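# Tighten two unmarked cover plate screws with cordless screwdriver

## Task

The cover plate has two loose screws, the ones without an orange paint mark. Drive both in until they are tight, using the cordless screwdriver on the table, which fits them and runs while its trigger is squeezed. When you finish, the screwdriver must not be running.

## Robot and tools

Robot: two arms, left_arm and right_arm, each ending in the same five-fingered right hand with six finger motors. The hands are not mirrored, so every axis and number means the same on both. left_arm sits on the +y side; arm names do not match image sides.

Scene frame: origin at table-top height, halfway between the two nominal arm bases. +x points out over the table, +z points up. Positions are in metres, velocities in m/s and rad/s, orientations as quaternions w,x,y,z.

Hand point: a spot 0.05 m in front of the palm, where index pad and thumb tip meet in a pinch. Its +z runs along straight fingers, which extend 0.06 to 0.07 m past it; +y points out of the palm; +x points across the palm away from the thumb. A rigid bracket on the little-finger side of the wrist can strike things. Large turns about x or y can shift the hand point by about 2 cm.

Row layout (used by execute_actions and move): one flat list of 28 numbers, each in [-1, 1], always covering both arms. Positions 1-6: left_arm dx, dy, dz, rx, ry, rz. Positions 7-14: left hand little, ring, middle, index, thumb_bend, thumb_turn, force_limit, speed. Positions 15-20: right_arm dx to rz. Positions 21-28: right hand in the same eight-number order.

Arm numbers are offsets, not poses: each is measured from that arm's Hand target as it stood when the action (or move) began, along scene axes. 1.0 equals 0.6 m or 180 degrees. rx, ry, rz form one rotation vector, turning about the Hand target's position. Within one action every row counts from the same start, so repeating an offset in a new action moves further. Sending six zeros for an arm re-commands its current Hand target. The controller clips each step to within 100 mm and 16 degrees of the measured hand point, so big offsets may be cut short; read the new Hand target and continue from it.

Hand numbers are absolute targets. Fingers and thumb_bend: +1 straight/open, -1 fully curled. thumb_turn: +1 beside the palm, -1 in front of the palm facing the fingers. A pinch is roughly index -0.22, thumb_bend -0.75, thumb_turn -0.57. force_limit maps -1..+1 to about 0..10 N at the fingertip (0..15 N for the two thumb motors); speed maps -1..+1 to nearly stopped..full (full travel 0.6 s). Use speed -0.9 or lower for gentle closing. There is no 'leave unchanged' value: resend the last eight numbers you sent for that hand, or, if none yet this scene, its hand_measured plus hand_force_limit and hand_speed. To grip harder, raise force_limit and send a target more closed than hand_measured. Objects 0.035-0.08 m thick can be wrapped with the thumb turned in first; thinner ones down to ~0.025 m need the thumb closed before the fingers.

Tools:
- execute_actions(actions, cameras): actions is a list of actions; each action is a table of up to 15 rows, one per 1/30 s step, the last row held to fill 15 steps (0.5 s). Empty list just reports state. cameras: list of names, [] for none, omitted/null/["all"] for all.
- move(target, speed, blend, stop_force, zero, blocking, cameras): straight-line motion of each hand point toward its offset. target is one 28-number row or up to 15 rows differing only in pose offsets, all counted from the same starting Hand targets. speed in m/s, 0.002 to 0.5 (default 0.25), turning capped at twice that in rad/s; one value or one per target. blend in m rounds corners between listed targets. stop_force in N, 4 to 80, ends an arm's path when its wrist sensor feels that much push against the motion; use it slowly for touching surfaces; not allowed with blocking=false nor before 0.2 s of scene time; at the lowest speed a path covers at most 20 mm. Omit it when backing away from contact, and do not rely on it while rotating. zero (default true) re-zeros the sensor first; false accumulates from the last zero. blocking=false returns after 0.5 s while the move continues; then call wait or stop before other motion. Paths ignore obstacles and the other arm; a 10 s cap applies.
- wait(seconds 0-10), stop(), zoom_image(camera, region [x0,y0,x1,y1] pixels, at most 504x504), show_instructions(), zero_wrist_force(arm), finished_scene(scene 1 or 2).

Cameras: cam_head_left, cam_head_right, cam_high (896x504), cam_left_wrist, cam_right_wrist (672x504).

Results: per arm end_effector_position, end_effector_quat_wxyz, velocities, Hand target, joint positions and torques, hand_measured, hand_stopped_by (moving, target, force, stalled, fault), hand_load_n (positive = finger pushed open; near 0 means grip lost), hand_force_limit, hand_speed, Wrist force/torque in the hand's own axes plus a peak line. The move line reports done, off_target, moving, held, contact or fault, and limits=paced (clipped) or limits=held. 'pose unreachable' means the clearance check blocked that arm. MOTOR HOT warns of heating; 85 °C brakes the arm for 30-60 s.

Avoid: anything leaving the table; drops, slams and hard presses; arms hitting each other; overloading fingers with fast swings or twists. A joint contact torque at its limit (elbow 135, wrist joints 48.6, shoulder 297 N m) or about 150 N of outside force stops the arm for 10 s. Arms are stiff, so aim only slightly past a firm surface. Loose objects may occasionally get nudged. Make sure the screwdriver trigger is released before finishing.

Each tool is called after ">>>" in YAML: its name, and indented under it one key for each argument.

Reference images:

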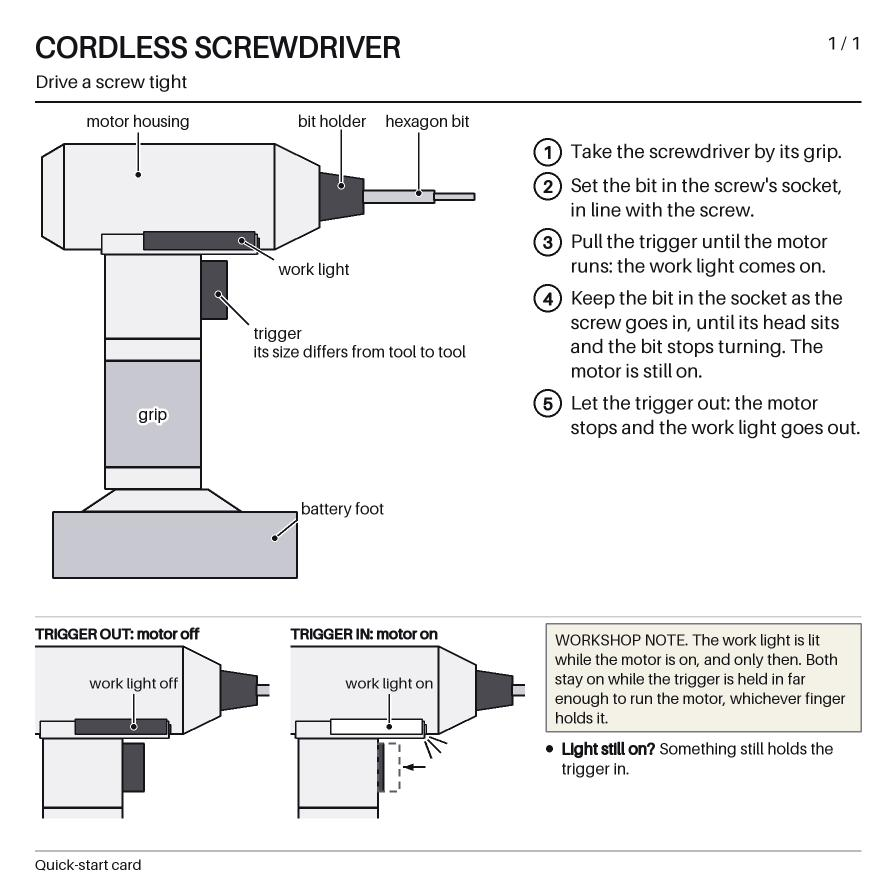

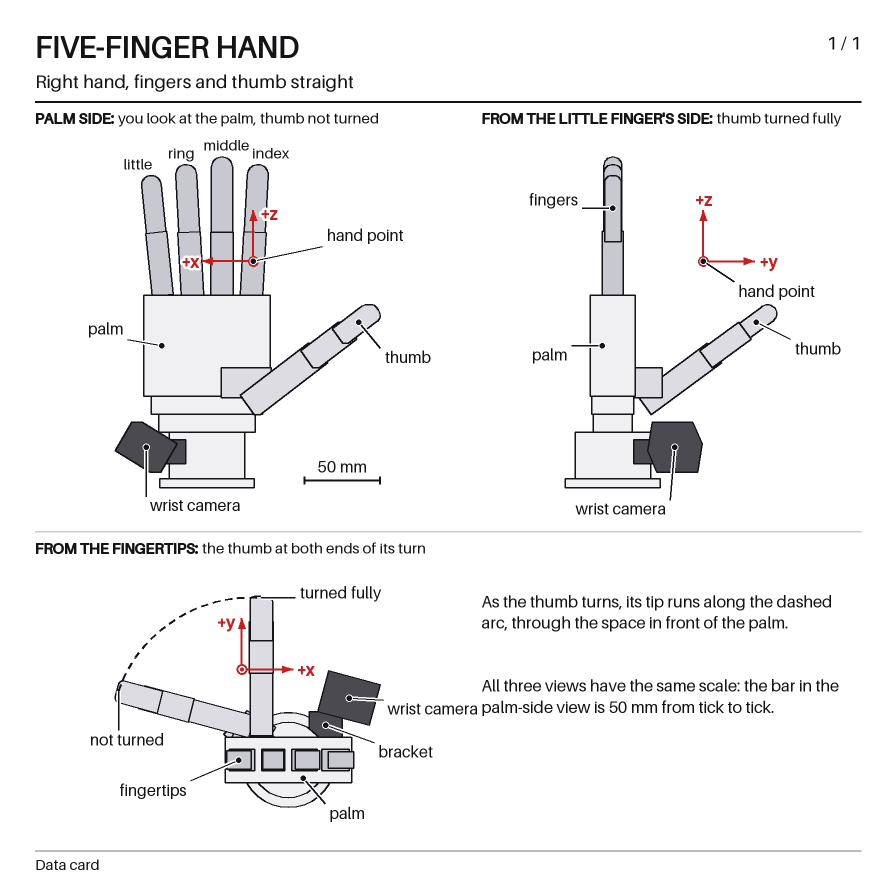

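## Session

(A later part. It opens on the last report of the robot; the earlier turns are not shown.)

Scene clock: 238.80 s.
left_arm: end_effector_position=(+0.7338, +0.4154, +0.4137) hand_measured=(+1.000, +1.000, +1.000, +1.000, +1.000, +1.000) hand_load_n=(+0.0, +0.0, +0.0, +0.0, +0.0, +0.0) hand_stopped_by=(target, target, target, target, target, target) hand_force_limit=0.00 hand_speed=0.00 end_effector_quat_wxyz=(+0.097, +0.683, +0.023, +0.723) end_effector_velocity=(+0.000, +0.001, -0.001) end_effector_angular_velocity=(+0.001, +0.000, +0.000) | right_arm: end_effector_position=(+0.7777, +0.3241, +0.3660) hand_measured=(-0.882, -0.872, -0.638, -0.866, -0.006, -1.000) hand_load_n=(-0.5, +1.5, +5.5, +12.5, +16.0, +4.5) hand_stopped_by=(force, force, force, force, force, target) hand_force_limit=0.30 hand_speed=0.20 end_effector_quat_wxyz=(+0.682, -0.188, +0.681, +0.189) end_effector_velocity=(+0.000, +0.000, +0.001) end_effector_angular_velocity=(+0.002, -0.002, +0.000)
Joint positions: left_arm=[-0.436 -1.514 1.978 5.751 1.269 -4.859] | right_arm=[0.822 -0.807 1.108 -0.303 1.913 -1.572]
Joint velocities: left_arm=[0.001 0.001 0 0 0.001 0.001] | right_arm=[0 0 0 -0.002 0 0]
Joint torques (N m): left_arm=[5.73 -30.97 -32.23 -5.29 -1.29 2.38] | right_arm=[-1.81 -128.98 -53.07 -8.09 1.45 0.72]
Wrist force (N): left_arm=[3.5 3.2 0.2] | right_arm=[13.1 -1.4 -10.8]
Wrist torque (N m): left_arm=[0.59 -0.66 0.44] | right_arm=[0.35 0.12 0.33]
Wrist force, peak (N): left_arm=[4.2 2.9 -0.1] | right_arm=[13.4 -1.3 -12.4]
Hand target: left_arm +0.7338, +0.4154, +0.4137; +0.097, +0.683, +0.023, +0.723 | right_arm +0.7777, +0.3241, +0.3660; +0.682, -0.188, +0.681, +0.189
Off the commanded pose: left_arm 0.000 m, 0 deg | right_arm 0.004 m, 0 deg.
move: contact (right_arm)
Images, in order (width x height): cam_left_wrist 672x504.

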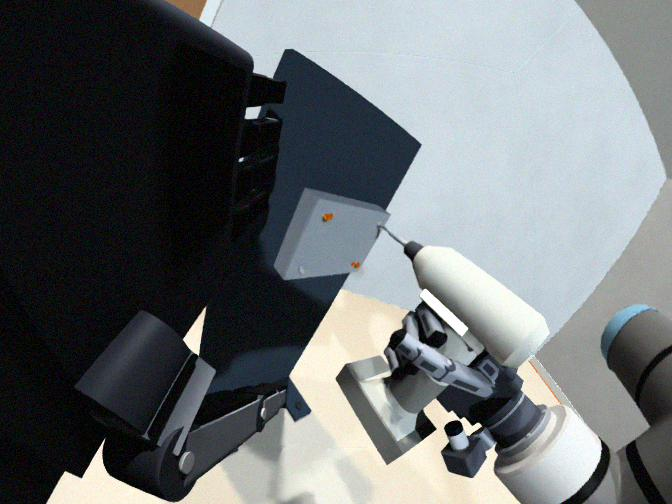

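>>> move:
  target: [0,0,0,0,0,0,1,1,1,1,1,1,0,0.0,0,0,0.0015,0,0,0,-0.98,-0.98,-0.98,-0.9,-0.98,-1,0.3,0.2]
  speed: 0.003
  cameras: ["cam_left_wrist"]

>>> zoom_image:
  camera: "cam_left_wrist"
  region: [370, 212, 410, 252]

Scene clock: 239.83 s.
left_arm: end_effector_position=(+0.7338, +0.4154, +0.4137) hand_measured=(+1.000, +1.000, +1.000, +1.000, +1.000, +1.000) hand_load_n=(+0.0, +0.0, +0.0, +0.0, +0.0, +0.0) hand_stopped_by=(target, target, target, target, target, target) hand_force_limit=0.00 hand_speed=0.00 end_effector_quat_wxyz=(+0.097, +0.683, +0.023, +0.723) end_effector_velocity=(+0.000, +0.000, +0.000) end_effector_angular_velocity=(+0.000, +0.000, +0.000) | right_arm: end_effector_position=(+0.7777, +0.3241, +0.3669) hand_measured=(-0.882, -0.872, -0.638, -0.866, -0.006, -1.000) hand_load_n=(+0.0, +1.0, +5.0, +12.0, +16.0, +5.0) hand_stopped_by=(force, force, force, force, force, target) hand_force_limit=0.30 hand_speed=0.20 end_effector_quat_wxyz=(+0.682, -0.188, +0.681, +0.189) end_effector_velocity=(+0.000, +0.000, +0.000) end_effector_angular_velocity=(+0.000, +0.000, +0.000)
Joint positions: left_arm=[-0.436 -1.514 1.978 5.751 1.269 -4.859] | right_arm=[0.822 -0.808 1.107 -0.301 1.913 -1.572]
Joint velocities: left_arm=[0 0 0 0 0 0] | right_arm=[0 0 -0.001 0 0 0]
Joint torques (N m): left_arm=[10.11 -30.48 -31.32 -5.44 -1.35 2.63] | right_arm=[-1.46 -131.31 -57.84 -8.12 1.43 0.52]
Wrist force (N): left_arm=[4.2 2.8 0.2] | right_arm=[14.6 0.9 -8.4]
Wrist torque (N m): left_arm=[0.54 -0.76 0.47] | right_arm=[0.16 0.39 0.34]
Wrist force, peak (N): left_arm=[4.3 2.8 0.2] | right_arm=[16.0 0.1 -16.5]
Hand target: left_arm +0.7338, +0.4154, +0.4137; +0.097, +0.683, +0.023, +0.723 | right_arm +0.7777, +0.3241, +0.3669; +0.682, -0.188, +0.681, +0.189
Off the commanded pose: left_arm 0.000 m, 0 deg | right_arm 0.000 m, 0 deg.
move: done
Images, in order (width x height): cam_left_wrist 672x504.

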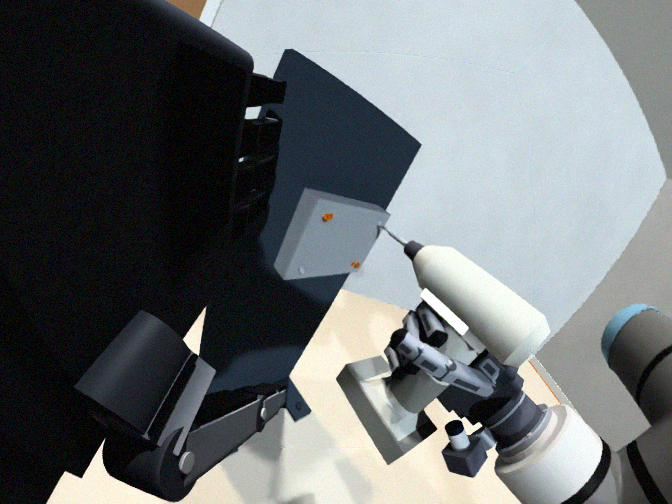

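Scaled by 12.600 from the camera's 672x504 image, which has a finer 960x720 frame.

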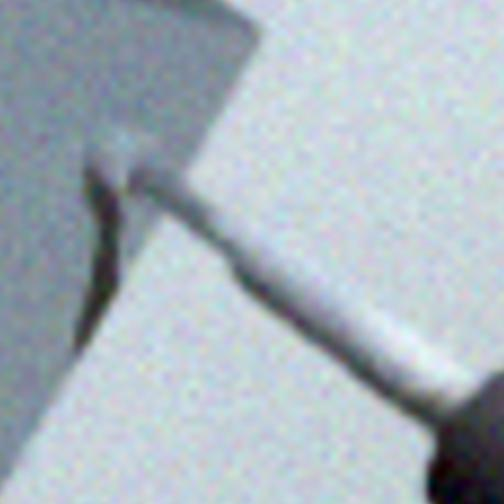

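>>> wait:
  seconds: 1
  cameras: []

>>> move:
  target: [0,0,0,0,0,0,1,1,1,1,1,1,0,0.0,0.0057,0.0034,-0.0009,0,0,0,-0.98,-0.98,-0.98,-0.9,-0.98,-1,0.3,0.2]
  speed: 0.002
  stop_force: 6
  cameras: []

>>> wait:
  seconds: 1
  cameras: ["cam_left_wrist"]

>>> zoom_image:
  camera: "cam_left_wrist"
  region: [370, 212, 410, 252]

Scene clock: 241.07 s.
left_arm: end_effector_position=(+0.7338, +0.4154, +0.4137) hand_measured=(+1.000, +1.000, +1.000, +1.000, +1.000, +1.000) hand_load_n=(+0.0, +0.0, +0.0, +0.0, +0.0, +0.0) hand_stopped_by=(target, target, target, target, target, target) hand_force_limit=0.00 hand_speed=0.00 end_effector_quat_wxyz=(+0.097, +0.683, +0.023, +0.723) end_effector_velocity=(+0.000, +0.000, +0.000) end_effector_angular_velocity=(+0.000, +0.000, +0.000) | right_arm: end_effector_position=(+0.7777, +0.3241, +0.3669) hand_measured=(-0.882, -0.872, -0.638, -0.866, -0.006, -1.000) hand_load_n=(+0.0, +0.5, +5.5, +12.0, +16.0, +5.0) hand_stopped_by=(force, force, force, force, force, target) hand_force_limit=0.30 hand_speed=0.20 end_effector_quat_wxyz=(+0.682, -0.188, +0.681, +0.189) end_effector_velocity=(+0.000, +0.000, +0.000) end_effector_angular_velocity=(+0.000, +0.000, +0.000)
Joint positions: left_arm=[-0.436 -1.514 1.978 5.751 1.269 -4.859] | right_arm=[0.822 -0.808 1.107 -0.301 1.913 -1.572]
Joint velocities: left_arm=[0.001 -0.001 0 0 0 0] | right_arm=[0 0 0 0 0 0]
Joint torques (N m): left_arm=[6.83 -30.47 -31.76 -4.65 -1.35 2.02] | right_arm=[1.13 -122.19 -59.39 -8.11 1.49 0.6]
Wrist force (N): left_arm=[3.5 3.1 0.3] | right_arm=[15.2 0.5 -12.1]
Wrist torque (N m): left_arm=[0.58 -0.67 0.44] | right_arm=[0.21 0.47 0.30]
Wrist force, peak (N): left_arm=[4.3 3.0 0.3] | right_arm=[16.7 0.0 -17.9]
Hand target: left_arm +0.7338, +0.4154, +0.4137; +0.097, +0.683, +0.023, +0.723 | right_arm +0.7777, +0.3241, +0.3669; +0.682, -0.188, +0.681, +0.189
Off the commanded pose: left_arm 0.000 m, 0 deg | right_arm 0.000 m, 0 deg.
wait: 1.00 s; at rest from the start
No camera images: "cameras" was empty.

Scene clock: 242.30 s.
left_arm: end_effector_position=(+0.7338, +0.4154, +0.4137) hand_measured=(+1.000, +1.000, +1.000, +1.000, +1.000, +1.000) hand_load_n=(+0.0, +0.0, +0.0, +0.0, +0.0, +0.0) hand_stopped_by=(target, target, target, target, target, target) hand_force_limit=0.00 hand_speed=0.00 end_effector_quat_wxyz=(+0.097, +0.683, +0.023, +0.723) end_effector_velocity=(+0.000, +0.001, +0.000) end_effector_angular_velocity=(+0.000, +0.000, +0.001) | right_arm: end_effector_position=(+0.7779, +0.3243, +0.3668) hand_measured=(-0.882, -0.872, -0.638, -0.866, -0.006, -1.000) hand_load_n=(+0.0, +0.5, +5.0, +11.5, +16.0, +5.0) hand_stopped_by=(force, force, force, force, force, target) hand_force_limit=0.30 hand_speed=0.20 end_effector_quat_wxyz=(+0.682, -0.188, +0.681, +0.189) end_effector_velocity=(+0.000, +0.000, -0.003) end_effector_angular_velocity=(-0.003, +0.002, +0.000)
Joint positions: left_arm=[-0.436 -1.514 1.978 5.751 1.269 -4.859] | right_arm=[0.822 -0.807 1.106 -0.301 1.913 -1.572]
Joint velocities: left_arm=[0.001 0 0 0 -0.001 0] | right_arm=[0 0.002 0 0.002 0 0]
Joint torques (N m): left_arm=[7.54 -30.29 -29.79 -5.21 -1.16 2.57] | right_arm=[-15.72 -125.93 -60.79 -9 2.49 0.54]
Wrist force (N): left_arm=[3.9 2.6 0.2] | right_arm=[18.1 1.6 -23.3]
Wrist torque (N m): left_arm=[0.50 -0.71 0.45] | right_arm=[0.71 0.14 0.46]
Wrist force, peak (N): left_arm=[4.2 3.2 0.3] | right_arm=[18.9 0.3 -28.2]
Hand target: left_arm +0.7338, +0.4154, +0.4137; +0.097, +0.683, +0.023, +0.723 | right_arm +0.7779, +0.3243, +0.3668; +0.682, -0.188, +0.681, +0.189
Off the commanded pose: left_arm 0.000 m, 0 deg | right_arm 0.004 m, 0 deg.
move: contact (right_arm)
No camera images: "cameras" was empty.

Scene clock: 243.30 s.
left_arm: end_effector_position=(+0.7338, +0.4154, +0.4137) hand_measured=(+1.000, +1.000, +1.000, +1.000, +1.000, +1.000) hand_load_n=(+0.5, +0.0, +0.0, +0.0, +0.0, +0.0) hand_stopped_by=(target, target, target, target, target, target) hand_force_limit=0.00 hand_speed=0.00 end_effector_quat_wxyz=(+0.097, +0.683, +0.023, +0.723) end_effector_velocity=(+0.000, +0.001, +0.000) end_effector_angular_velocity=(+0.001, +0.000, +0.001) | right_arm: end_effector_position=(+0.7779, +0.3243, +0.3668) hand_measured=(-0.882, -0.872, -0.638, -0.866, -0.006, -1.000) hand_load_n=(+0.0, +0.5, +5.0, +11.5, +16.0, +5.0) hand_stopped_by=(force, force, force, force, force, target) hand_force_limit=0.30 hand_speed=0.20 end_effector_quat_wxyz=(+0.682, -0.188, +0.681, +0.189) end_effector_velocity=(+0.000, +0.000, -0.001) end_effector_angular_velocity=(+0.000, +0.000, +0.000)
Joint positions: left_arm=[-0.436 -1.514 1.978 5.751 1.269 -4.859] | right_arm=[0.822 -0.807 1.106 -0.301 1.913 -1.572]
Joint velocities: left_arm=[0.001 0 0 0.001 0 0.001] | right_arm=[0 0.001 0 -0.001 0 0]
Joint torques (N m): left_arm=[7.84 -29.85 -31.48 -5 -1.2 2.38] | right_arm=[-13.33 -125.93 -58.64 -9.78 2.26 0.62]
Wrist force (N): left_arm=[4.1 2.9 0.0] | right_arm=[18.1 1.3 -24.7]
Wrist torque (N m): left_arm=[0.56 -0.74 0.46] | right_arm=[0.73 0.16 0.42]
Wrist force, peak (N): left_arm=[4.0 3.1 0.2] | right_arm=[18.6 0.0 -27.3]
Hand target: left_arm +0.7338, +0.4154, +0.4137; +0.097, +0.683, +0.023, +0.723 | right_arm +0.7779, +0.3243, +0.3668; +0.682, -0.188, +0.681, +0.189
Off the commanded pose: left_arm 0.000 m, 0 deg | right_arm 0.004 m, 0 deg.
wait: 1.00 s; at rest by 0.17 s
Images, in order (width x height): cam_left_wrist 672x504.

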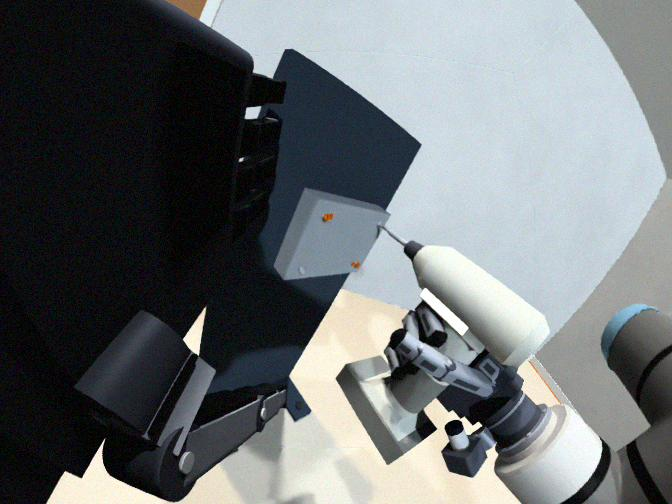

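Scaled by 12.600 from the camera's 672x504 image, which has a finer 960x720 frame.

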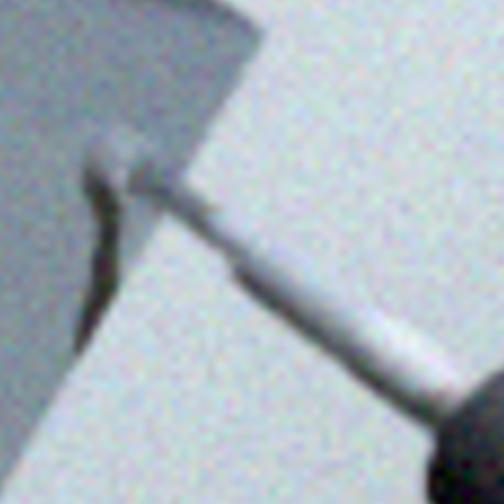

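>>> move:
  target: [0,0,0,0,0,0,1,1,1,1,1,1,0,0.0,-0.0571,-0.0343,0.0067,0,0,0,-0.98,-0.98,-0.98,-0.9,-0.98,-1,0.3,0.2]
  speed: 0.06
  cameras: ["cam_left_wrist"]

>>> zoom_image:
  camera: "cam_left_wrist"
  region: [370, 212, 410, 252]

>>> zoom_image:
  camera: "cam_left_wrist"
  region: [370, 214, 390, 234]

Scene clock: 244.53 s.
left_arm: end_effector_position=(+0.7338, +0.4154, +0.4137) hand_measured=(+1.000, +1.000, +1.000, +1.000, +1.000, +1.000) hand_load_n=(+0.0, +0.0, +0.0, +0.0, +0.0, +0.0) hand_stopped_by=(target, target, target, target, target, target) hand_force_limit=0.00 hand_speed=0.00 end_effector_quat_wxyz=(+0.097, +0.683, +0.023, +0.723) end_effector_velocity=(+0.000, +0.000, +0.000) end_effector_angular_velocity=(+0.001, +0.001, +0.000) | right_arm: end_effector_position=(+0.7434, +0.3038, +0.3709) hand_measured=(-0.882, -0.872, -0.638, -0.866, -0.006, -1.000) hand_load_n=(+1.0, +3.5, +5.5, +12.0, +15.5, +2.5) hand_stopped_by=(force, force, force, force, force, target) hand_force_limit=0.30 hand_speed=0.20 end_effector_quat_wxyz=(+0.682, -0.188, +0.681, +0.189) end_effector_velocity=(+0.001, +0.001, +0.001) end_effector_angular_velocity=(-0.001, +0.000, +0.000)
Joint positions: left_arm=[-0.436 -1.514 1.978 5.751 1.269 -4.859] | right_arm=[0.836 -0.869 1.207 -0.341 1.928 -1.572]
Joint velocities: left_arm=[0 0 0 0.001 0 0.001] | right_arm=[0 0.001 -0.004 0.003 0 0]
Joint torques (N m): left_arm=[10.5 -27.55 -30.99 -5.08 -1.02 2.3] | right_arm=[-14.8 -104.15 -53.48 -1 -0.72 -1.44]
Wrist force (N): left_arm=[3.9 3.0 0.1] | right_arm=[7.1 0.4 -1.5]
Wrist torque (N m): left_arm=[0.57 -0.72 0.46] | right_arm=[-0.03 -0.08 0.08]
Wrist force, peak (N): left_arm=[4.1 3.2 0.3] | right_arm=[18.1 -0.4 -27.3]
Hand target: left_arm +0.7338, +0.4154, +0.4137; +0.097, +0.683, +0.023, +0.723 | right_arm +0.7436, +0.3037, +0.3708; +0.682, -0.188, +0.681, +0.189
Off the commanded pose: left_arm 0.000 m, 0 deg | right_arm 0.000 m, 0 deg.
move: done
Images, in order (width x height): cam_left_wrist 672x504.

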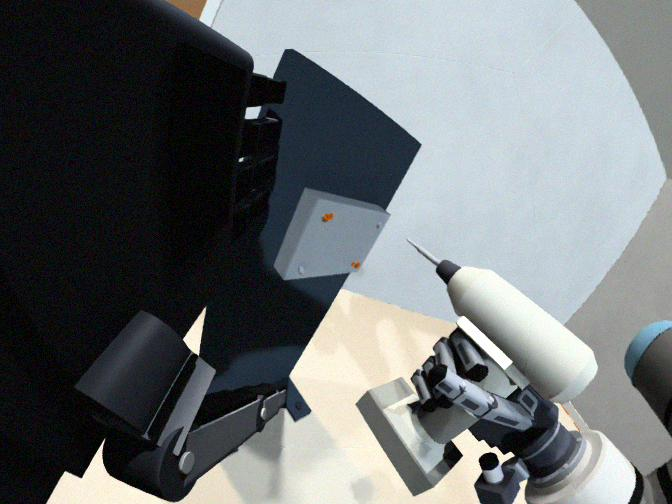

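Scaled by 12.600 from the camera's 672x504 image, which has a finer 960x720 frame.

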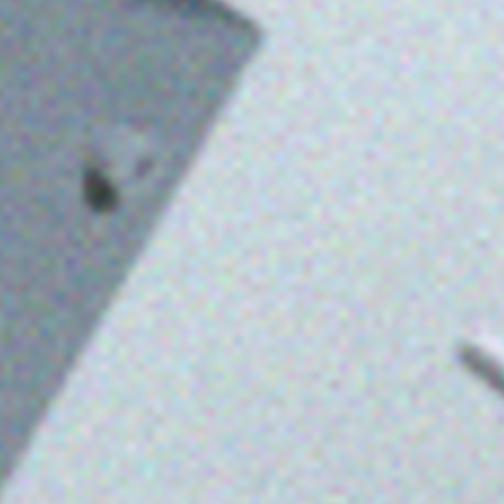

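Scaled by 25.200 from the camera's 672x504 image, which has a finer 960x720 frame.

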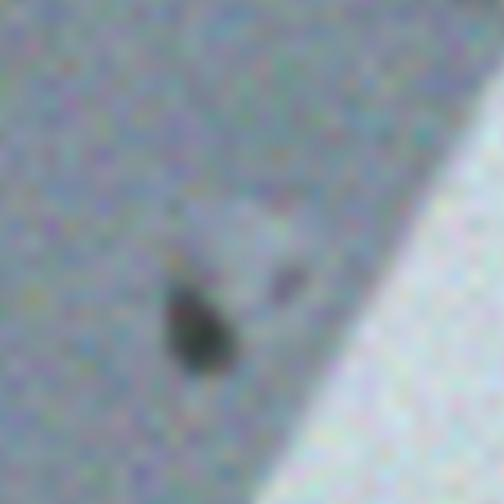

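>>> move:
  target:
    - [0,0,0,0,0,0,1,1,1,1,1,1,0,0.0,-0.01,-0.14,0.08,0,0,0,-0.98,-0.98,-0.98,-0.9,-0.98,-1,0.3,0.2]
    - [0,0,0,0,0,0,1,1,1,1,1,1,0,0.0,0.1255,-0.165,0.1115,0,0,0,-0.98,-0.98,-0.98,-0.9,-0.98,-1,0.3,0.2]
  speed: 0.12
  blend: [0.03,0]
  cameras: ["cam_right_wrist"]

>>> zoom_image:
  camera: "cam_right_wrist"
  region: [495, 115, 535, 155]

>>> zoom_image:
  camera: "cam_right_wrist"
  region: [470, 170, 510, 210]

Scene clock: 246.60 s.
left_arm: end_effector_position=(+0.7338, +0.4154, +0.4137) hand_measured=(+1.000, +1.000, +1.000, +1.000, +1.000, +1.000) hand_load_n=(+0.0, +0.5, +0.0, +0.0, +0.0, +0.0) hand_stopped_by=(target, target, target, target, target, target) hand_force_limit=0.00 hand_speed=0.00 end_effector_quat_wxyz=(+0.097, +0.683, +0.023, +0.723) end_effector_velocity=(+0.000, +0.000, -0.001) end_effector_angular_velocity=(+0.001, +0.001, +0.000) | right_arm: end_effector_position=(+0.8190, +0.2046, +0.4374) hand_measured=(-0.882, -0.872, -0.638, -0.866, -0.006, -1.000) hand_load_n=(+1.0, +3.5, +6.0, +12.5, +15.5, +2.5) hand_stopped_by=(force, force, force, force, force, target) hand_force_limit=0.30 hand_speed=0.20 end_effector_quat_wxyz=(+0.682, -0.188, +0.681, +0.189) end_effector_velocity=(-0.002, +0.000, +0.001) end_effector_angular_velocity=(+0.001, -0.001, +0.000)
Joint positions: left_arm=[-0.436 -1.514 1.978 5.751 1.269 -4.859] | right_arm=[0.702 -0.98 1.27 -0.292 1.793 -1.571]
Joint velocities: left_arm=[0 0.001 0 0 0 0] | right_arm=[0.002 -0.002 0.004 -0.003 0.002 0]
Joint torques (N m): left_arm=[7.12 -30.06 -30.29 -4.99 -1.15 2.04] | right_arm=[13.54 -114.13 -39.76 -6.52 2.29 2.17]
Wrist force (N): left_arm=[4.0 2.8 -0.2] | right_arm=[7.1 0.4 -1.7]
Wrist torque (N m): left_arm=[0.57 -0.73 0.46] | right_arm=[-0.03 -0.07 0.07]
Wrist force, peak (N): left_arm=[4.2 3.0 0.2] | right_arm=[8.3 1.8 0.2]
Hand target: left_arm +0.7338, +0.4154, +0.4137; +0.097, +0.683, +0.023, +0.723 | right_arm +0.8189, +0.2047, +0.4375; +0.682, -0.188, +0.681, +0.189
Off the commanded pose: left_arm 0.000 m, 0 deg | right_arm 0.000 m, 0 deg.
move: done
Images, in order (width x height): cam_right_wrist 672x504.

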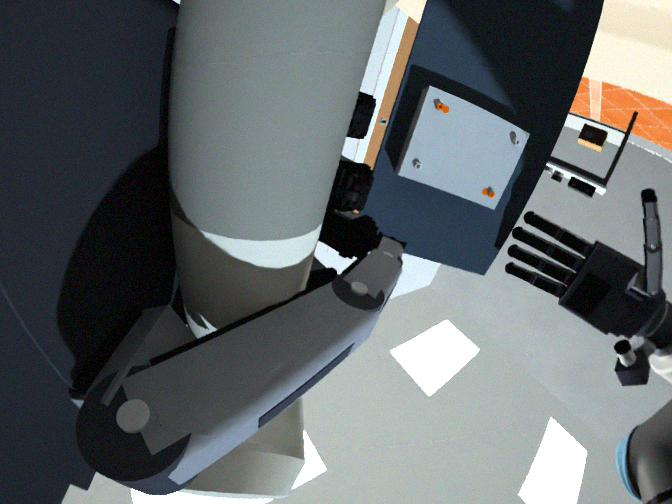

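Scaled by 12.600 from the camera's 672x504 image, which has a finer 960x720 frame.

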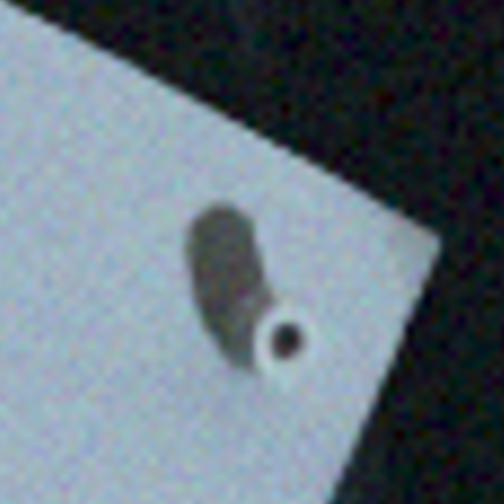

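Scaled by 12.600 from the camera's 672x504 image, which has a finer 960x720 frame.

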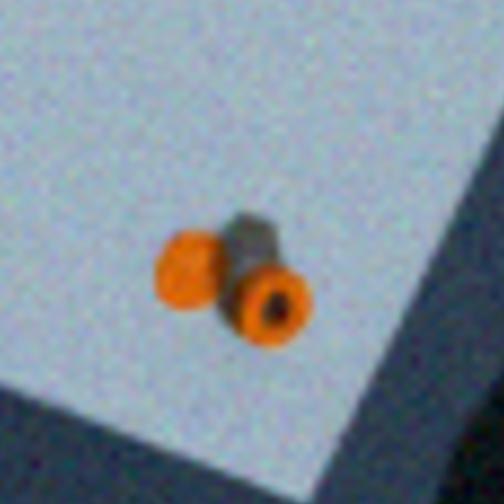

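>>> move:
  target:
    - [0,0,0,0,0,0,1,1,1,1,1,1,0,0.0,-0.1355,0.025,-0.0315,0,0,0,-0.98,-0.98,-0.98,-0.9,-0.98,-1,0.3,0.2]
    - [0,0,0,0,0,0,1,1,1,1,1,1,0,0.0,-0.1188,0.1692,-0.1132,0,0,0,-0.98,-0.98,-0.98,-0.9,-0.98,-1,0.3,0.2]
  speed: 0.12
  blend: [0.03,0]
  cameras: []

>>> move:
  target: [0,0,0,0,0,0,1,1,1,1,1,1,0,0.0,0.0443,0.0266,-0.0052,0,0,0,-0.98,-0.98,-0.98,-0.9,-0.98,-1,0.3,0.2]
  speed: 0.03
  cameras: ["cam_left_wrist"]

>>> zoom_image:
  camera: "cam_left_wrist"
  region: [370, 212, 410, 252]

Scene clock: 250.40 s.
left_arm: end_effector_position=(+0.7338, +0.4154, +0.4137) hand_measured=(+1.000, +1.000, +1.000, +1.000, +1.000, +1.000) hand_load_n=(+0.0, +0.0, +0.0, +0.0, +0.0, +0.0) hand_stopped_by=(target, target, target, target, target, target) hand_force_limit=0.00 hand_speed=0.00 end_effector_quat_wxyz=(+0.097, +0.683, +0.023, +0.723) end_effector_velocity=(+0.000, +0.000, -0.001) end_effector_angular_velocity=(+0.001, +0.001, +0.000) | right_arm: end_effector_position=(+0.7475, +0.3062, +0.3697) hand_measured=(-0.882, -0.872, -0.638, -0.866, -0.006, -1.000) hand_load_n=(+1.0, +4.0, +6.0, +12.0, +15.5, +3.0) hand_stopped_by=(force, force, force, force, force, target) hand_force_limit=0.30 hand_speed=0.20 end_effector_quat_wxyz=(+0.682, -0.188, +0.681, +0.189) end_effector_velocity=(+0.000, +0.000, +0.001) end_effector_angular_velocity=(+0.002, -0.002, +0.001)
Joint positions: left_arm=[-0.436 -1.514 1.978 5.751 1.269 -4.859] | right_arm=[0.835 -0.862 1.196 -0.337 1.926 -1.572]
Joint velocities: left_arm=[0 0.001 0 0 0 0.001] | right_arm=[0 -0.001 0 -0.002 -0.001 0]
Joint torques (N m): left_arm=[8.18 -28.81 -30.44 -5.14 -1.19 2.47] | right_arm=[-14.52 -106 -49.6 -6.65 -1.47 -0.56]
Wrist force (N): left_arm=[3.7 2.9 0.0] | right_arm=[6.8 0.0 -1.8]
Wrist torque (N m): left_arm=[0.57 -0.69 0.45] | right_arm=[-0.07 -0.02 0.05]
Wrist force, peak (N): left_arm=[4.3 3.1 -0.3] | right_arm=[8.3 2.1 -0.5]
Hand target: left_arm +0.7338, +0.4154, +0.4137; +0.097, +0.683, +0.023, +0.723 | right_arm +0.7476, +0.3062, +0.3697; +0.682, -0.188, +0.681, +0.189
Off the commanded pose: left_arm 0.000 m, 0 deg | right_arm 0.000 m, 0 deg.
move: done
No camera images: "cameras" was empty.

Scene clock: 251.73 s.
left_arm: end_effector_position=(+0.7338, +0.4154, +0.4137) hand_measured=(+1.000, +1.000, +1.000, +1.000, +1.000, +1.000) hand_load_n=(+0.0, +0.0, +0.0, +0.0, +0.0, +0.0) hand_stopped_by=(target, target, target, target, target, target) hand_force_limit=0.00 hand_speed=0.00 end_effector_quat_wxyz=(+0.097, +0.683, +0.023, +0.723) end_effector_velocity=(+0.000, +0.001, +0.000) end_effector_angular_velocity=(+0.001, -0.001, +0.001) | right_arm: end_effector_position=(+0.7743, +0.3222, +0.3665) hand_measured=(-0.882, -0.872, -0.638, -0.866, -0.006, -1.000) hand_load_n=(+1.0, +3.5, +6.0, +12.0, +15.5, +2.5) hand_stopped_by=(force, force, force, force, force, target) hand_force_limit=0.30 hand_speed=0.20 end_effector_quat_wxyz=(+0.682, -0.188, +0.681, +0.188) end_effector_velocity=(+0.000, -0.001, +0.000) end_effector_angular_velocity=(+0.000, +0.000, +0.000)
Joint positions: left_arm=[-0.436 -1.514 1.978 5.751 1.269 -4.859] | right_arm=[0.823 -0.814 1.117 -0.306 1.915 -1.572]
Joint velocities: left_arm=[0 0 0 0 0 0.002] | right_arm=[0 -0.001 0.003 -0.001 0 0]
Joint torques (N m): left_arm=[7.5 -32.09 -28.13 -4.77 -1.47 2.35] | right_arm=[3.97 -123.68 -41.15 -6.58 0.83 1.11]
Wrist force (N): left_arm=[3.3 3.0 0.5] | right_arm=[6.8 -0.1 -2.0]
Wrist torque (N m): left_arm=[0.55 -0.64 0.43] | right_arm=[-0.07 -0.02 0.04]
Wrist force, peak (N): left_arm=[4.2 3.1 0.5] | right_arm=[7.3 0.2 -1.6]
Hand target: left_arm +0.7338, +0.4154, +0.4137; +0.097, +0.683, +0.023, +0.723 | right_arm +0.7742, +0.3222, +0.3666; +0.682, -0.188, +0.681, +0.189
Off the commanded pose: left_arm 0.000 m, 0 deg | right_arm 0.000 m, 0 deg.
move: done
Images, in order (width x height): cam_left_wrist 672x504.

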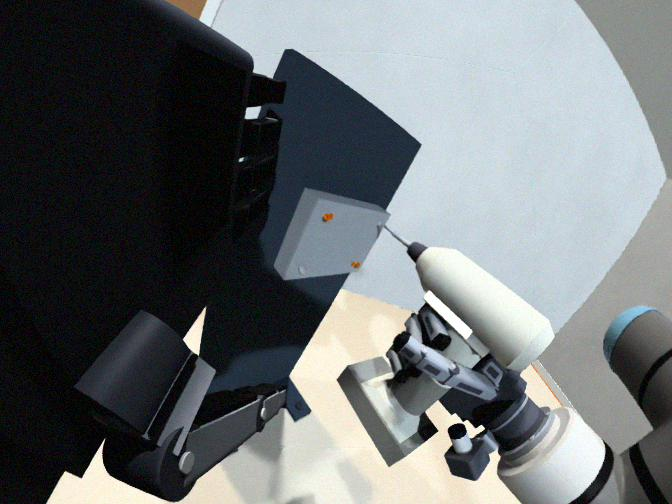

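Scaled by 12.600 from the camera's 672x504 image, which has a finer 960x720 frame.

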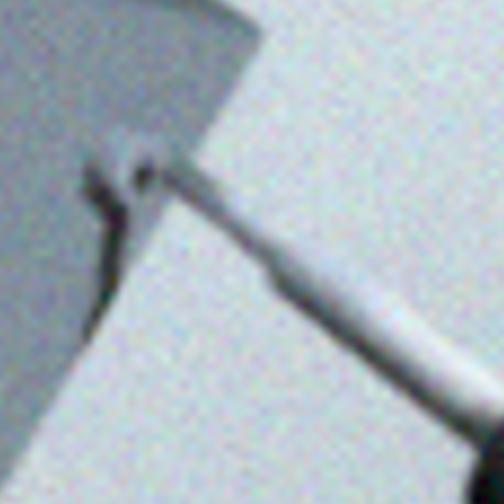

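>>> move:
  target: [0,0,0,0,0,0,1,1,1,1,1,1,0,0.0,0.0031,0.0013,-0.0018,0,0,0,-0.98,-0.98,-0.98,-0.9,-0.98,-1,0.3,0.2]
  speed: 0.006
  cameras: []

>>> move:
  target: [0,0,0,0,0,0,1,1,1,1,1,1,0,0.0,0.0071,0.0043,-0.0008,0,0,0,-0.98,-0.98,-0.98,-0.9,-0.98,-1,0.3,0.2]
  speed: 0.003
  stop_force: 6
  cameras: ["cam_left_wrist"]

>>> zoom_image:
  camera: "cam_left_wrist"
  region: [370, 212, 410, 252]

Scene clock: 252.77 s.
left_arm: end_effector_position=(+0.7338, +0.4154, +0.4137) hand_measured=(+1.000, +1.000, +1.000, +1.000, +1.000, +1.000) hand_load_n=(+0.0, +0.0, +0.0, +0.0, +0.0, +0.0) hand_stopped_by=(target, target, target, target, target, target) hand_force_limit=0.00 hand_speed=0.00 end_effector_quat_wxyz=(+0.097, +0.683, +0.023, +0.723) end_effector_velocity=(+0.000, +0.001, +0.000) end_effector_angular_velocity=(+0.000, +0.000, +0.001) | right_arm: end_effector_position=(+0.7761, +0.3230, +0.3655) hand_measured=(-0.882, -0.872, -0.638, -0.866, -0.006, -1.000) hand_load_n=(+1.0, +4.0, +5.5, +12.5, +15.0, +2.5) hand_stopped_by=(force, force, force, force, force, target) hand_force_limit=0.30 hand_speed=0.20 end_effector_quat_wxyz=(+0.682, -0.188, +0.681, +0.189) end_effector_velocity=(+0.000, +0.000, -0.001) end_effector_angular_velocity=(+0.000, +0.000, +0.000)
Joint positions: left_arm=[-0.436 -1.514 1.978 5.751 1.269 -4.859] | right_arm=[0.822 -0.81 1.113 -0.306 1.914 -1.572]
Joint velocities: left_arm=[0.002 0 0 0 0.001 -0.001] | right_arm=[0 0.001 0 -0.001 0 0]
Joint torques (N m): left_arm=[5.78 -33.36 -30.01 -4.49 -0.86 1.87] | right_arm=[-13.94 -115.76 -49.26 -1.59 -1.15 1.3]
Wrist force (N): left_arm=[3.8 3.1 0.1] | right_arm=[6.9 0.2 -1.7]
Wrist torque (N m): left_arm=[0.59 -0.70 0.46] | right_arm=[-0.06 -0.02 0.05]
Wrist force, peak (N): left_arm=[4.1 3.0 0.1] | right_arm=[7.2 0.0 -1.7]
Hand target: left_arm +0.7338, +0.4154, +0.4137; +0.097, +0.683, +0.023, +0.723 | right_arm +0.7761, +0.3230, +0.3656; +0.682, -0.188, +0.681, +0.189
Off the commanded pose: left_arm 0.000 m, 0 deg | right_arm 0.000 m, 0 deg.
move: done
No camera images: "cameras" was empty.

Scene clock: 254.33 s.
left_arm: end_effector_position=(+0.7338, +0.4154, +0.4137) hand_measured=(+1.000, +1.000, +1.000, +1.000, +1.000, +1.000) hand_load_n=(+0.0, -0.5, +0.0, +0.0, +0.0, +0.0) hand_stopped_by=(target, target, target, target, target, target) hand_force_limit=0.00 hand_speed=0.00 end_effector_quat_wxyz=(+0.097, +0.683, +0.023, +0.723) end_effector_velocity=(+0.000, +0.000, -0.001) end_effector_angular_velocity=(+0.000, +0.000, +0.000) | right_arm: end_effector_position=(+0.7773, +0.3237, +0.3654) hand_measured=(-0.882, -0.872, -0.638, -0.866, -0.006, -1.000) hand_load_n=(+0.5, +3.0, +5.5, +12.0, +15.5, +3.0) hand_stopped_by=(force, force, force, force, force, target) hand_force_limit=0.30 hand_speed=0.20 end_effector_quat_wxyz=(+0.682, -0.188, +0.681, +0.189) end_effector_velocity=(+0.000, +0.000, +0.000) end_effector_angular_velocity=(+0.000, +0.000, +0.000)
Joint positions: left_arm=[-0.436 -1.514 1.978 5.751 1.269 -4.859] | right_arm=[0.822 -0.808 1.11 -0.304 1.913 -1.572]
Joint velocities: left_arm=[0 0.001 0 0 0 -0.001] | right_arm=[0 0 0 0 0 0]
Joint torques (N m): left_arm=[7.86 -29.28 -30.34 -5.07 -1.04 2.31] | right_arm=[0.22 -125.25 -44.86 -6.2 1.02 1.29]
Wrist force (N): left_arm=[4.1 2.8 0.2] | right_arm=[8.2 -0.1 -3.7]
Wrist torque (N m): left_arm=[0.53 -0.76 0.46] | right_arm=[0.11 -0.02 0.13]
Wrist force, peak (N): left_arm=[4.2 3.3 0.0] | right_arm=[9.3 -0.6 -9.7]
Hand target: left_arm +0.7338, +0.4154, +0.4137; +0.097, +0.683, +0.023, +0.723 | right_arm +0.7773, +0.3237, +0.3654; +0.682, -0.188, +0.681, +0.189
Off the commanded pose: left_arm 0.000 m, 0 deg | right_arm 0.004 m, 0 deg.
move: contact (right_arm)
Images, in order (width x height): cam_left_wrist 672x504.

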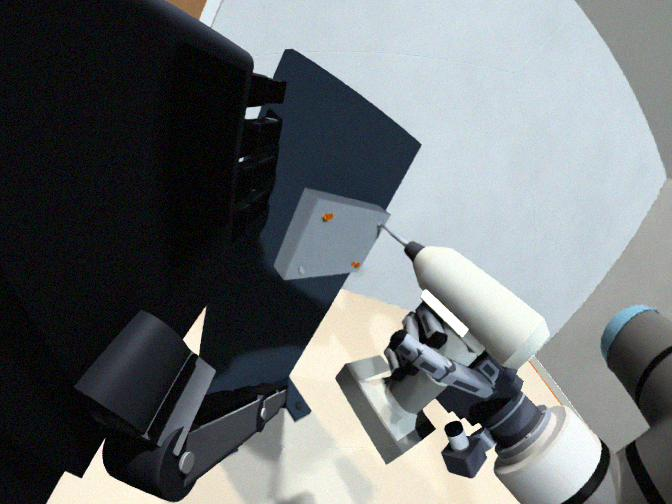

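Scaled by 12.600 from the camera's 672x504 image, which has a finer 960x720 frame.

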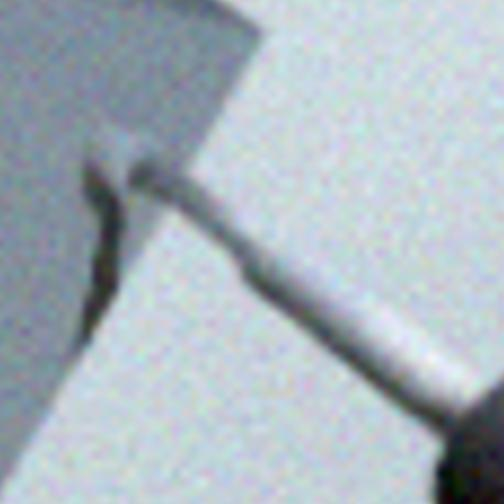

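>>> move:
  target: [0,0,0,0,0,0,1,1,1,1,1,1,0,0.0,0.0009,0.0005,-0.0001,0,0,0,-0.98,-0.98,-0.98,-0.5,-0.98,-1,0.6,0]
  speed: 0.002
  cameras: ["cam_left_wrist"]

>>> zoom_image:
  camera: "cam_left_wrist"
  region: [370, 212, 410, 252]

Scene clock: 255.20 s.
left_arm: end_effector_position=(+0.7338, +0.4154, +0.4137) hand_measured=(+1.000, +1.000, +1.000, +1.000, +1.000, +1.000) hand_load_n=(+0.0, +0.0, +0.0, +0.0, +0.0, +0.0) hand_stopped_by=(target, target, target, target, target, target) hand_force_limit=0.00 hand_speed=0.00 end_effector_quat_wxyz=(+0.097, +0.683, +0.023, +0.723) end_effector_velocity=(+0.000, +0.000, +0.000) end_effector_angular_velocity=(+0.000, +0.001, +0.000) | right_arm: end_effector_position=(+0.7778, +0.3241, +0.3653) hand_measured=(-0.882, -0.872, -0.638, -0.500, -0.006, -1.000) hand_load_n=(+0.5, +3.5, +6.0, +0.0, +16.0, +3.5) hand_stopped_by=(force, force, force, target, force, target) hand_force_limit=0.60 hand_speed=0.00 end_effector_quat_wxyz=(+0.682, -0.188, +0.681, +0.189) end_effector_velocity=(+0.000, +0.000, -0.002) end_effector_angular_velocity=(-0.001, +0.001, +0.000)
Joint positions: left_arm=[-0.436 -1.514 1.978 5.751 1.269 -4.859] | right_arm=[0.822 -0.807 1.108 -0.303 1.913 -1.572]
Joint velocities: left_arm=[0 0 0 0 0 -0.001] | right_arm=[0 0.002 0 -0.001 0 0]
Joint torques (N m): left_arm=[9.44 -31.39 -29.24 -4.77 -0.87 2.67] | right_arm=[-22.46 -112.17 -64.31 -5.79 -1.99 1.22]
Wrist force (N): left_arm=[3.7 3.0 0.1] | right_arm=[13.9 -2.4 -25.3]
Wrist torque (N m): left_arm=[0.57 -0.69 0.44] | right_arm=[1.15 -0.12 0.42]
Wrist force, peak (N): left_arm=[4.4 2.8 0.2] | right_arm=[13.3 -2.3 -25.9]
Hand target: left_arm +0.7338, +0.4154, +0.4137; +0.097, +0.683, +0.023, +0.723 | right_arm +0.7778, +0.3240, +0.3653; +0.682, -0.188, +0.681, +0.189
Off the commanded pose: left_arm 0.000 m, 0 deg | right_arm 0.000 m, 0 deg.
move: done
Images, in order (width x height): cam_left_wrist 672x504.

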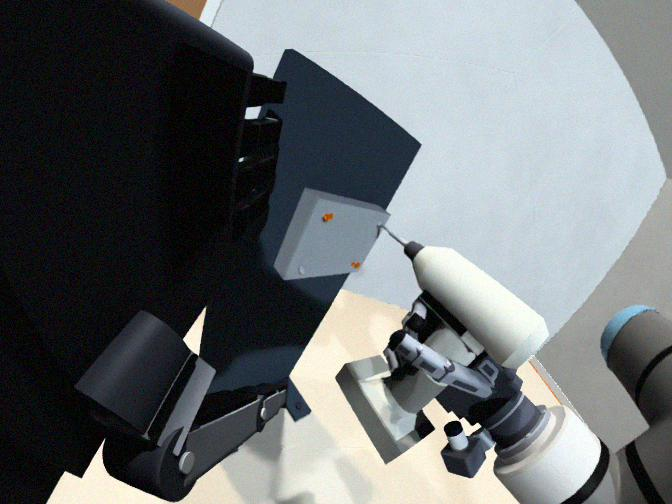

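Scaled by 12.600 from the camera's 672x504 image, which has a finer 960x720 frame.

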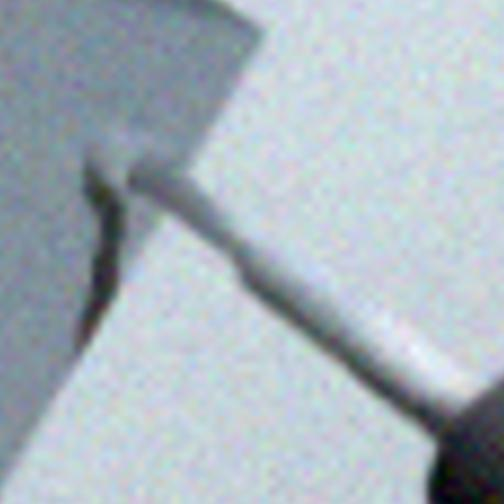

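>>> move:
  target: [0,0,0,0,0,0,1,1,1,1,1,1,0,0.0,0.0003,0.0002,0,0,0,0,-0.98,-0.98,-0.98,-0.9,-0.98,-1,0.3,0.2]
  speed: 0.002
  cameras: ["cam_left_wrist"]

>>> zoom_image:
  camera: "cam_left_wrist"
  region: [370, 212, 410, 252]

Scene clock: 256.00 s.
left_arm: end_effector_position=(+0.7338, +0.4154, +0.4137) hand_measured=(+1.000, +1.000, +1.000, +1.000, +1.000, +1.000) hand_load_n=(+0.0, +0.0, +0.0, +0.0, +0.0, +0.0) hand_stopped_by=(target, target, target, target, target, target) hand_force_limit=0.00 hand_speed=0.00 end_effector_quat_wxyz=(+0.097, +0.683, +0.023, +0.723) end_effector_velocity=(+0.000, +0.001, +0.000) end_effector_angular_velocity=(+0.001, +0.001, +0.002) | right_arm: end_effector_position=(+0.7781, +0.3241, +0.3653) hand_measured=(-0.882, -0.872, -0.638, -0.870, -0.006, -1.000) hand_load_n=(+0.0, +2.0, +5.0, +13.5, +16.0, +4.0) hand_stopped_by=(force, force, force, force, force, target) hand_force_limit=0.30 hand_speed=0.20 end_effector_quat_wxyz=(+0.682, -0.188, +0.681, +0.189) end_effector_velocity=(+0.000, +0.000, -0.002) end_effector_angular_velocity=(-0.002, +0.002, +0.001)
Joint positions: left_arm=[-0.436 -1.514 1.978 5.751 1.269 -4.859] | right_arm=[0.821 -0.807 1.107 -0.303 1.913 -1.572]
Joint velocities: left_arm=[0.001 0 0 0.001 0 0.001] | right_arm=[0 0.001 0 0.001 -0.001 0]
Joint torques (N m): left_arm=[9.99 -32.27 -28.72 -4.8 -1.41 2.43] | right_arm=[-10.68 -118.73 -54.92 -6.78 1 1.37]
Wrist force (N): left_arm=[3.6 3.1 0.2] | right_arm=[12.6 2.0 -15.7]
Wrist torque (N m): left_arm=[0.59 -0.68 0.45] | right_arm=[0.13 0.25 0.05]
Wrist force, peak (N): left_arm=[4.1 3.2 -0.3] | right_arm=[14.6 -2.1 -27.4]
Hand target: left_arm +0.7338, +0.4154, +0.4137; +0.097, +0.683, +0.023, +0.723 | right_arm +0.7780, +0.3241, +0.3653; +0.682, -0.188, +0.681, +0.189
Off the commanded pose: left_arm 0.000 m, 0 deg | right_arm 0.000 m, 0 deg.
move: done
Images, in order (width x height): cam_left_wrist 672x504.

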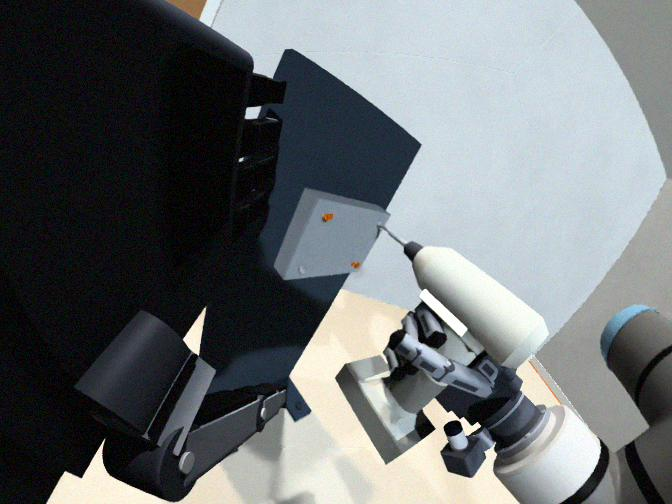

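Scaled by 12.600 from the camera's 672x504 image, which has a finer 960x720 frame.

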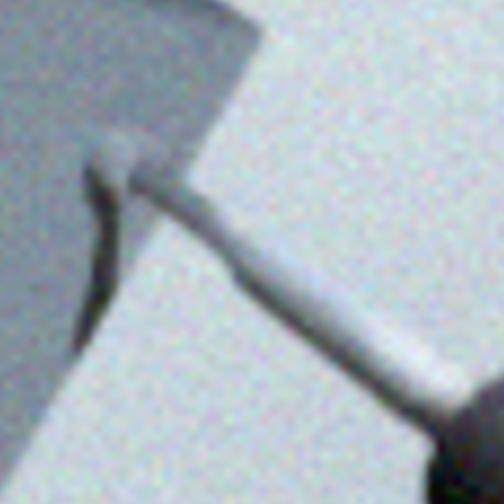

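>>> zoom_image:
  camera: "cam_left_wrist"
  region: [384, 226, 412, 254]

>>> wait:
  seconds: 0.13
  cameras: ["cam_left_wrist"]

>>> zoom_image:
  camera: "cam_left_wrist"
  region: [384, 226, 412, 254]

>>> wait:
  seconds: 0.13
  cameras: ["cam_left_wrist"]

>>> zoom_image:
  camera: "cam_left_wrist"
  region: [384, 226, 412, 254]

Scaled by 18.000 from the camera's 672x504 image, which has a finer 960x720 frame.

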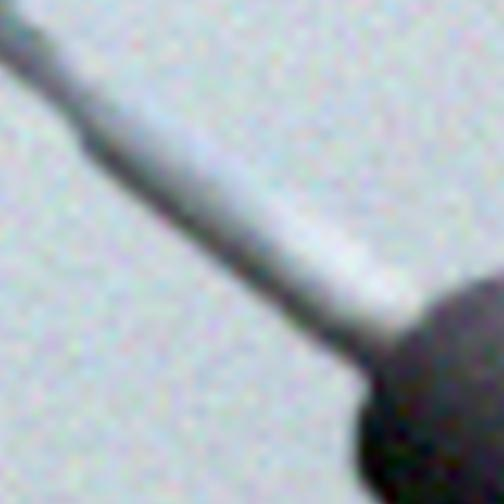

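Scene clock: 256.50 s.
left_arm: end_effector_position=(+0.7338, +0.4154, +0.4137) hand_measured=(+1.000, +1.000, +1.000, +1.000, +1.000, +1.000) hand_load_n=(-0.5, +0.0, +0.0, +0.0, +0.0, +0.0) hand_stopped_by=(target, target, target, target, target, target) hand_force_limit=0.00 hand_speed=0.00 end_effector_quat_wxyz=(+0.097, +0.683, +0.023, +0.723) end_effector_velocity=(+0.000, +0.000, +0.000) end_effector_angular_velocity=(+0.000, +0.001, +0.001) | right_arm: end_effector_position=(+0.7781, +0.3241, +0.3653) hand_measured=(-0.882, -0.872, -0.638, -0.870, -0.006, -1.000) hand_load_n=(+0.0, +2.5, +5.0, +13.0, +16.0, +4.0) hand_stopped_by=(force, force, force, force, force, target) hand_force_limit=0.30 hand_speed=0.20 end_effector_quat_wxyz=(+0.682, -0.188, +0.681, +0.189) end_effector_velocity=(+0.000, +0.000, -0.002) end_effector_angular_velocity=(-0.001, +0.001, +0.000)
Joint positions: left_arm=[-0.436 -1.514 1.978 5.751 1.269 -4.859] | right_arm=[0.821 -0.807 1.108 -0.303 1.913 -1.572]
Joint velocities: left_arm=[0 0 0 0 0 0] | right_arm=[0 0.002 0 -0.001 0 0]
Joint torques (N m): left_arm=[9.26 -27.08 -27.95 -4.9 -0.82 2.66] | right_arm=[0.74 -126.32 -51.71 -8.09 2.35 1.31]
Wrist force (N): left_arm=[4.0 3.1 0.0] | right_arm=[11.7 3.0 -9.8]
Wrist torque (N m): left_arm=[0.59 -0.73 0.47] | right_arm=[0.03 0.23 0.09]
Wrist force, peak (N): left_arm=[4.0 3.1 0.0] | right_arm=[13.0 2.6 -16.5]
Hand target: left_arm +0.7338, +0.4154, +0.4137; +0.097, +0.683, +0.023, +0.723 | right_arm +0.7780, +0.3241, +0.3653; +0.682, -0.188, +0.681, +0.189
Off the commanded pose: left_arm 0.000 m, 0 deg | right_arm 0.000 m, 0 deg.
wait: 0.13 s; at rest from the start
Images, in order (width x height): cam_left_wrist 672x504.

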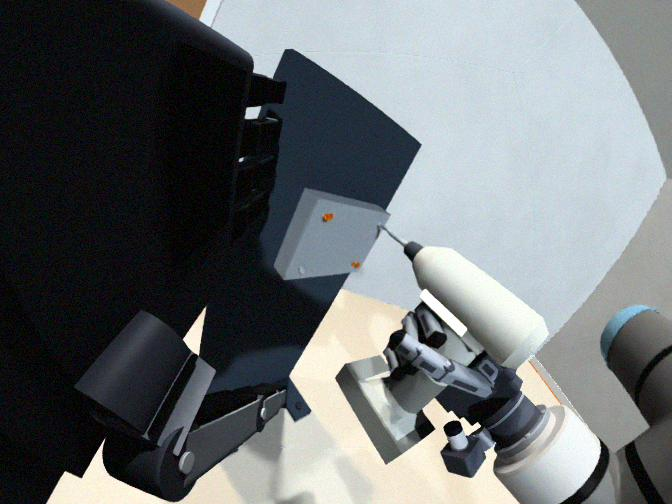

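Scaled by 18.000 from the camera's 672x504 image, which has a finer 960x720 frame.

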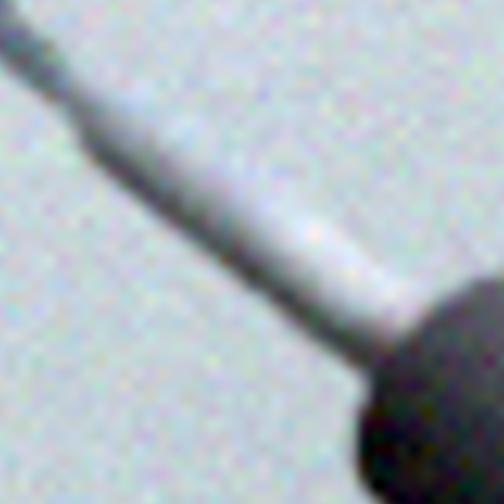

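Scene clock: 256.63 s.
left_arm: end_effector_position=(+0.7338, +0.4154, +0.4137) hand_measured=(+1.000, +1.000, +1.000, +1.000, +1.000, +1.000) hand_load_n=(+0.0, +0.0, +0.5, +0.0, -0.5, +0.0) hand_stopped_by=(target, target, target, target, target, target) hand_force_limit=0.00 hand_speed=0.00 end_effector_quat_wxyz=(+0.097, +0.683, +0.023, +0.723) end_effector_velocity=(+0.000, +0.000, +0.000) end_effector_angular_velocity=(+0.001, -0.001, +0.000) | right_arm: end_effector_position=(+0.7781, +0.3241, +0.3653) hand_measured=(-0.882, -0.872, -0.638, -0.870, -0.006, -1.000) hand_load_n=(+0.0, +2.0, +5.0, +13.5, +16.0, +4.0) hand_stopped_by=(force, force, force, force, force, target) hand_force_limit=0.30 hand_speed=0.20 end_effector_quat_wxyz=(+0.682, -0.188, +0.681, +0.189) end_effector_velocity=(+0.000, +0.000, +0.001) end_effector_angular_velocity=(+0.001, +0.000, +0.000)
Joint positions: left_arm=[-0.436 -1.514 1.978 5.751 1.269 -4.859] | right_arm=[0.821 -0.807 1.108 -0.303 1.913 -1.572]
Joint velocities: left_arm=[0 0 0 0 0.001 0.002] | right_arm=[0 -0.001 0 0 0 0]
Joint torques (N m): left_arm=[10.25 -29.51 -28.48 -5.06 -1.87 2.57] | right_arm=[-3.13 -128.24 -53.72 -8.09 2.52 1.39]
Wrist force (N): left_arm=[3.9 2.9 0.0] | right_arm=[12.9 3.5 -13.4]
Wrist torque (N m): left_arm=[0.57 -0.72 0.45] | right_arm=[0.31 0.03 0.25]
Wrist force, peak (N): left_arm=[3.9 2.9 0.0] | right_arm=[13.2 1.9 -15.4]
Hand target: left_arm +0.7338, +0.4154, +0.4137; +0.097, +0.683, +0.023, +0.723 | right_arm +0.7780, +0.3241, +0.3653; +0.682, -0.188, +0.681, +0.189
Off the commanded pose: left_arm 0.000 m, 0 deg | right_arm 0.000 m, 0 deg.
wait: 0.13 s; no rest
Images, in order (width x height): cam_left_wrist 672x504.

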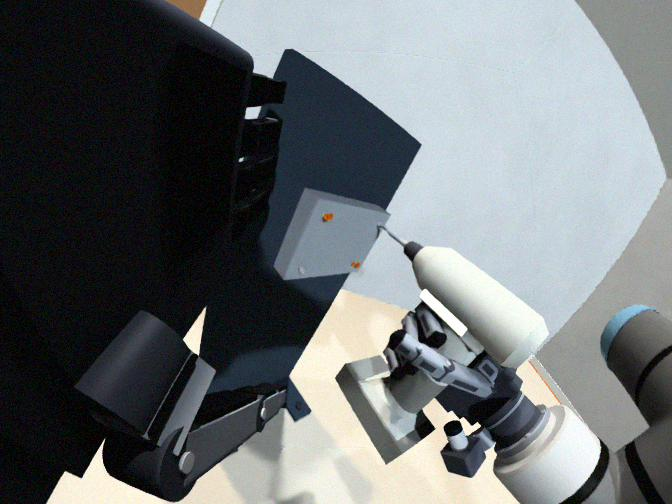

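Scaled by 18.000 from the camera's 672x504 image, which has a finer 960x720 frame.

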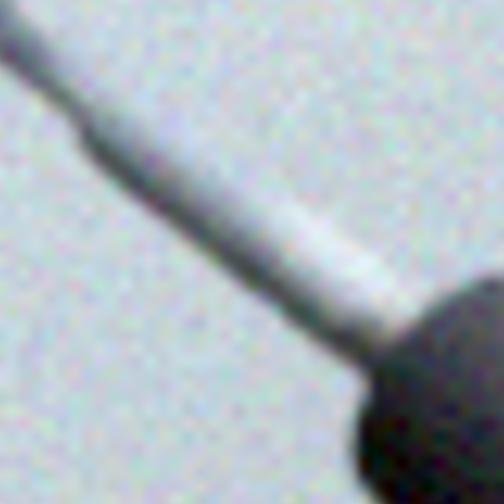

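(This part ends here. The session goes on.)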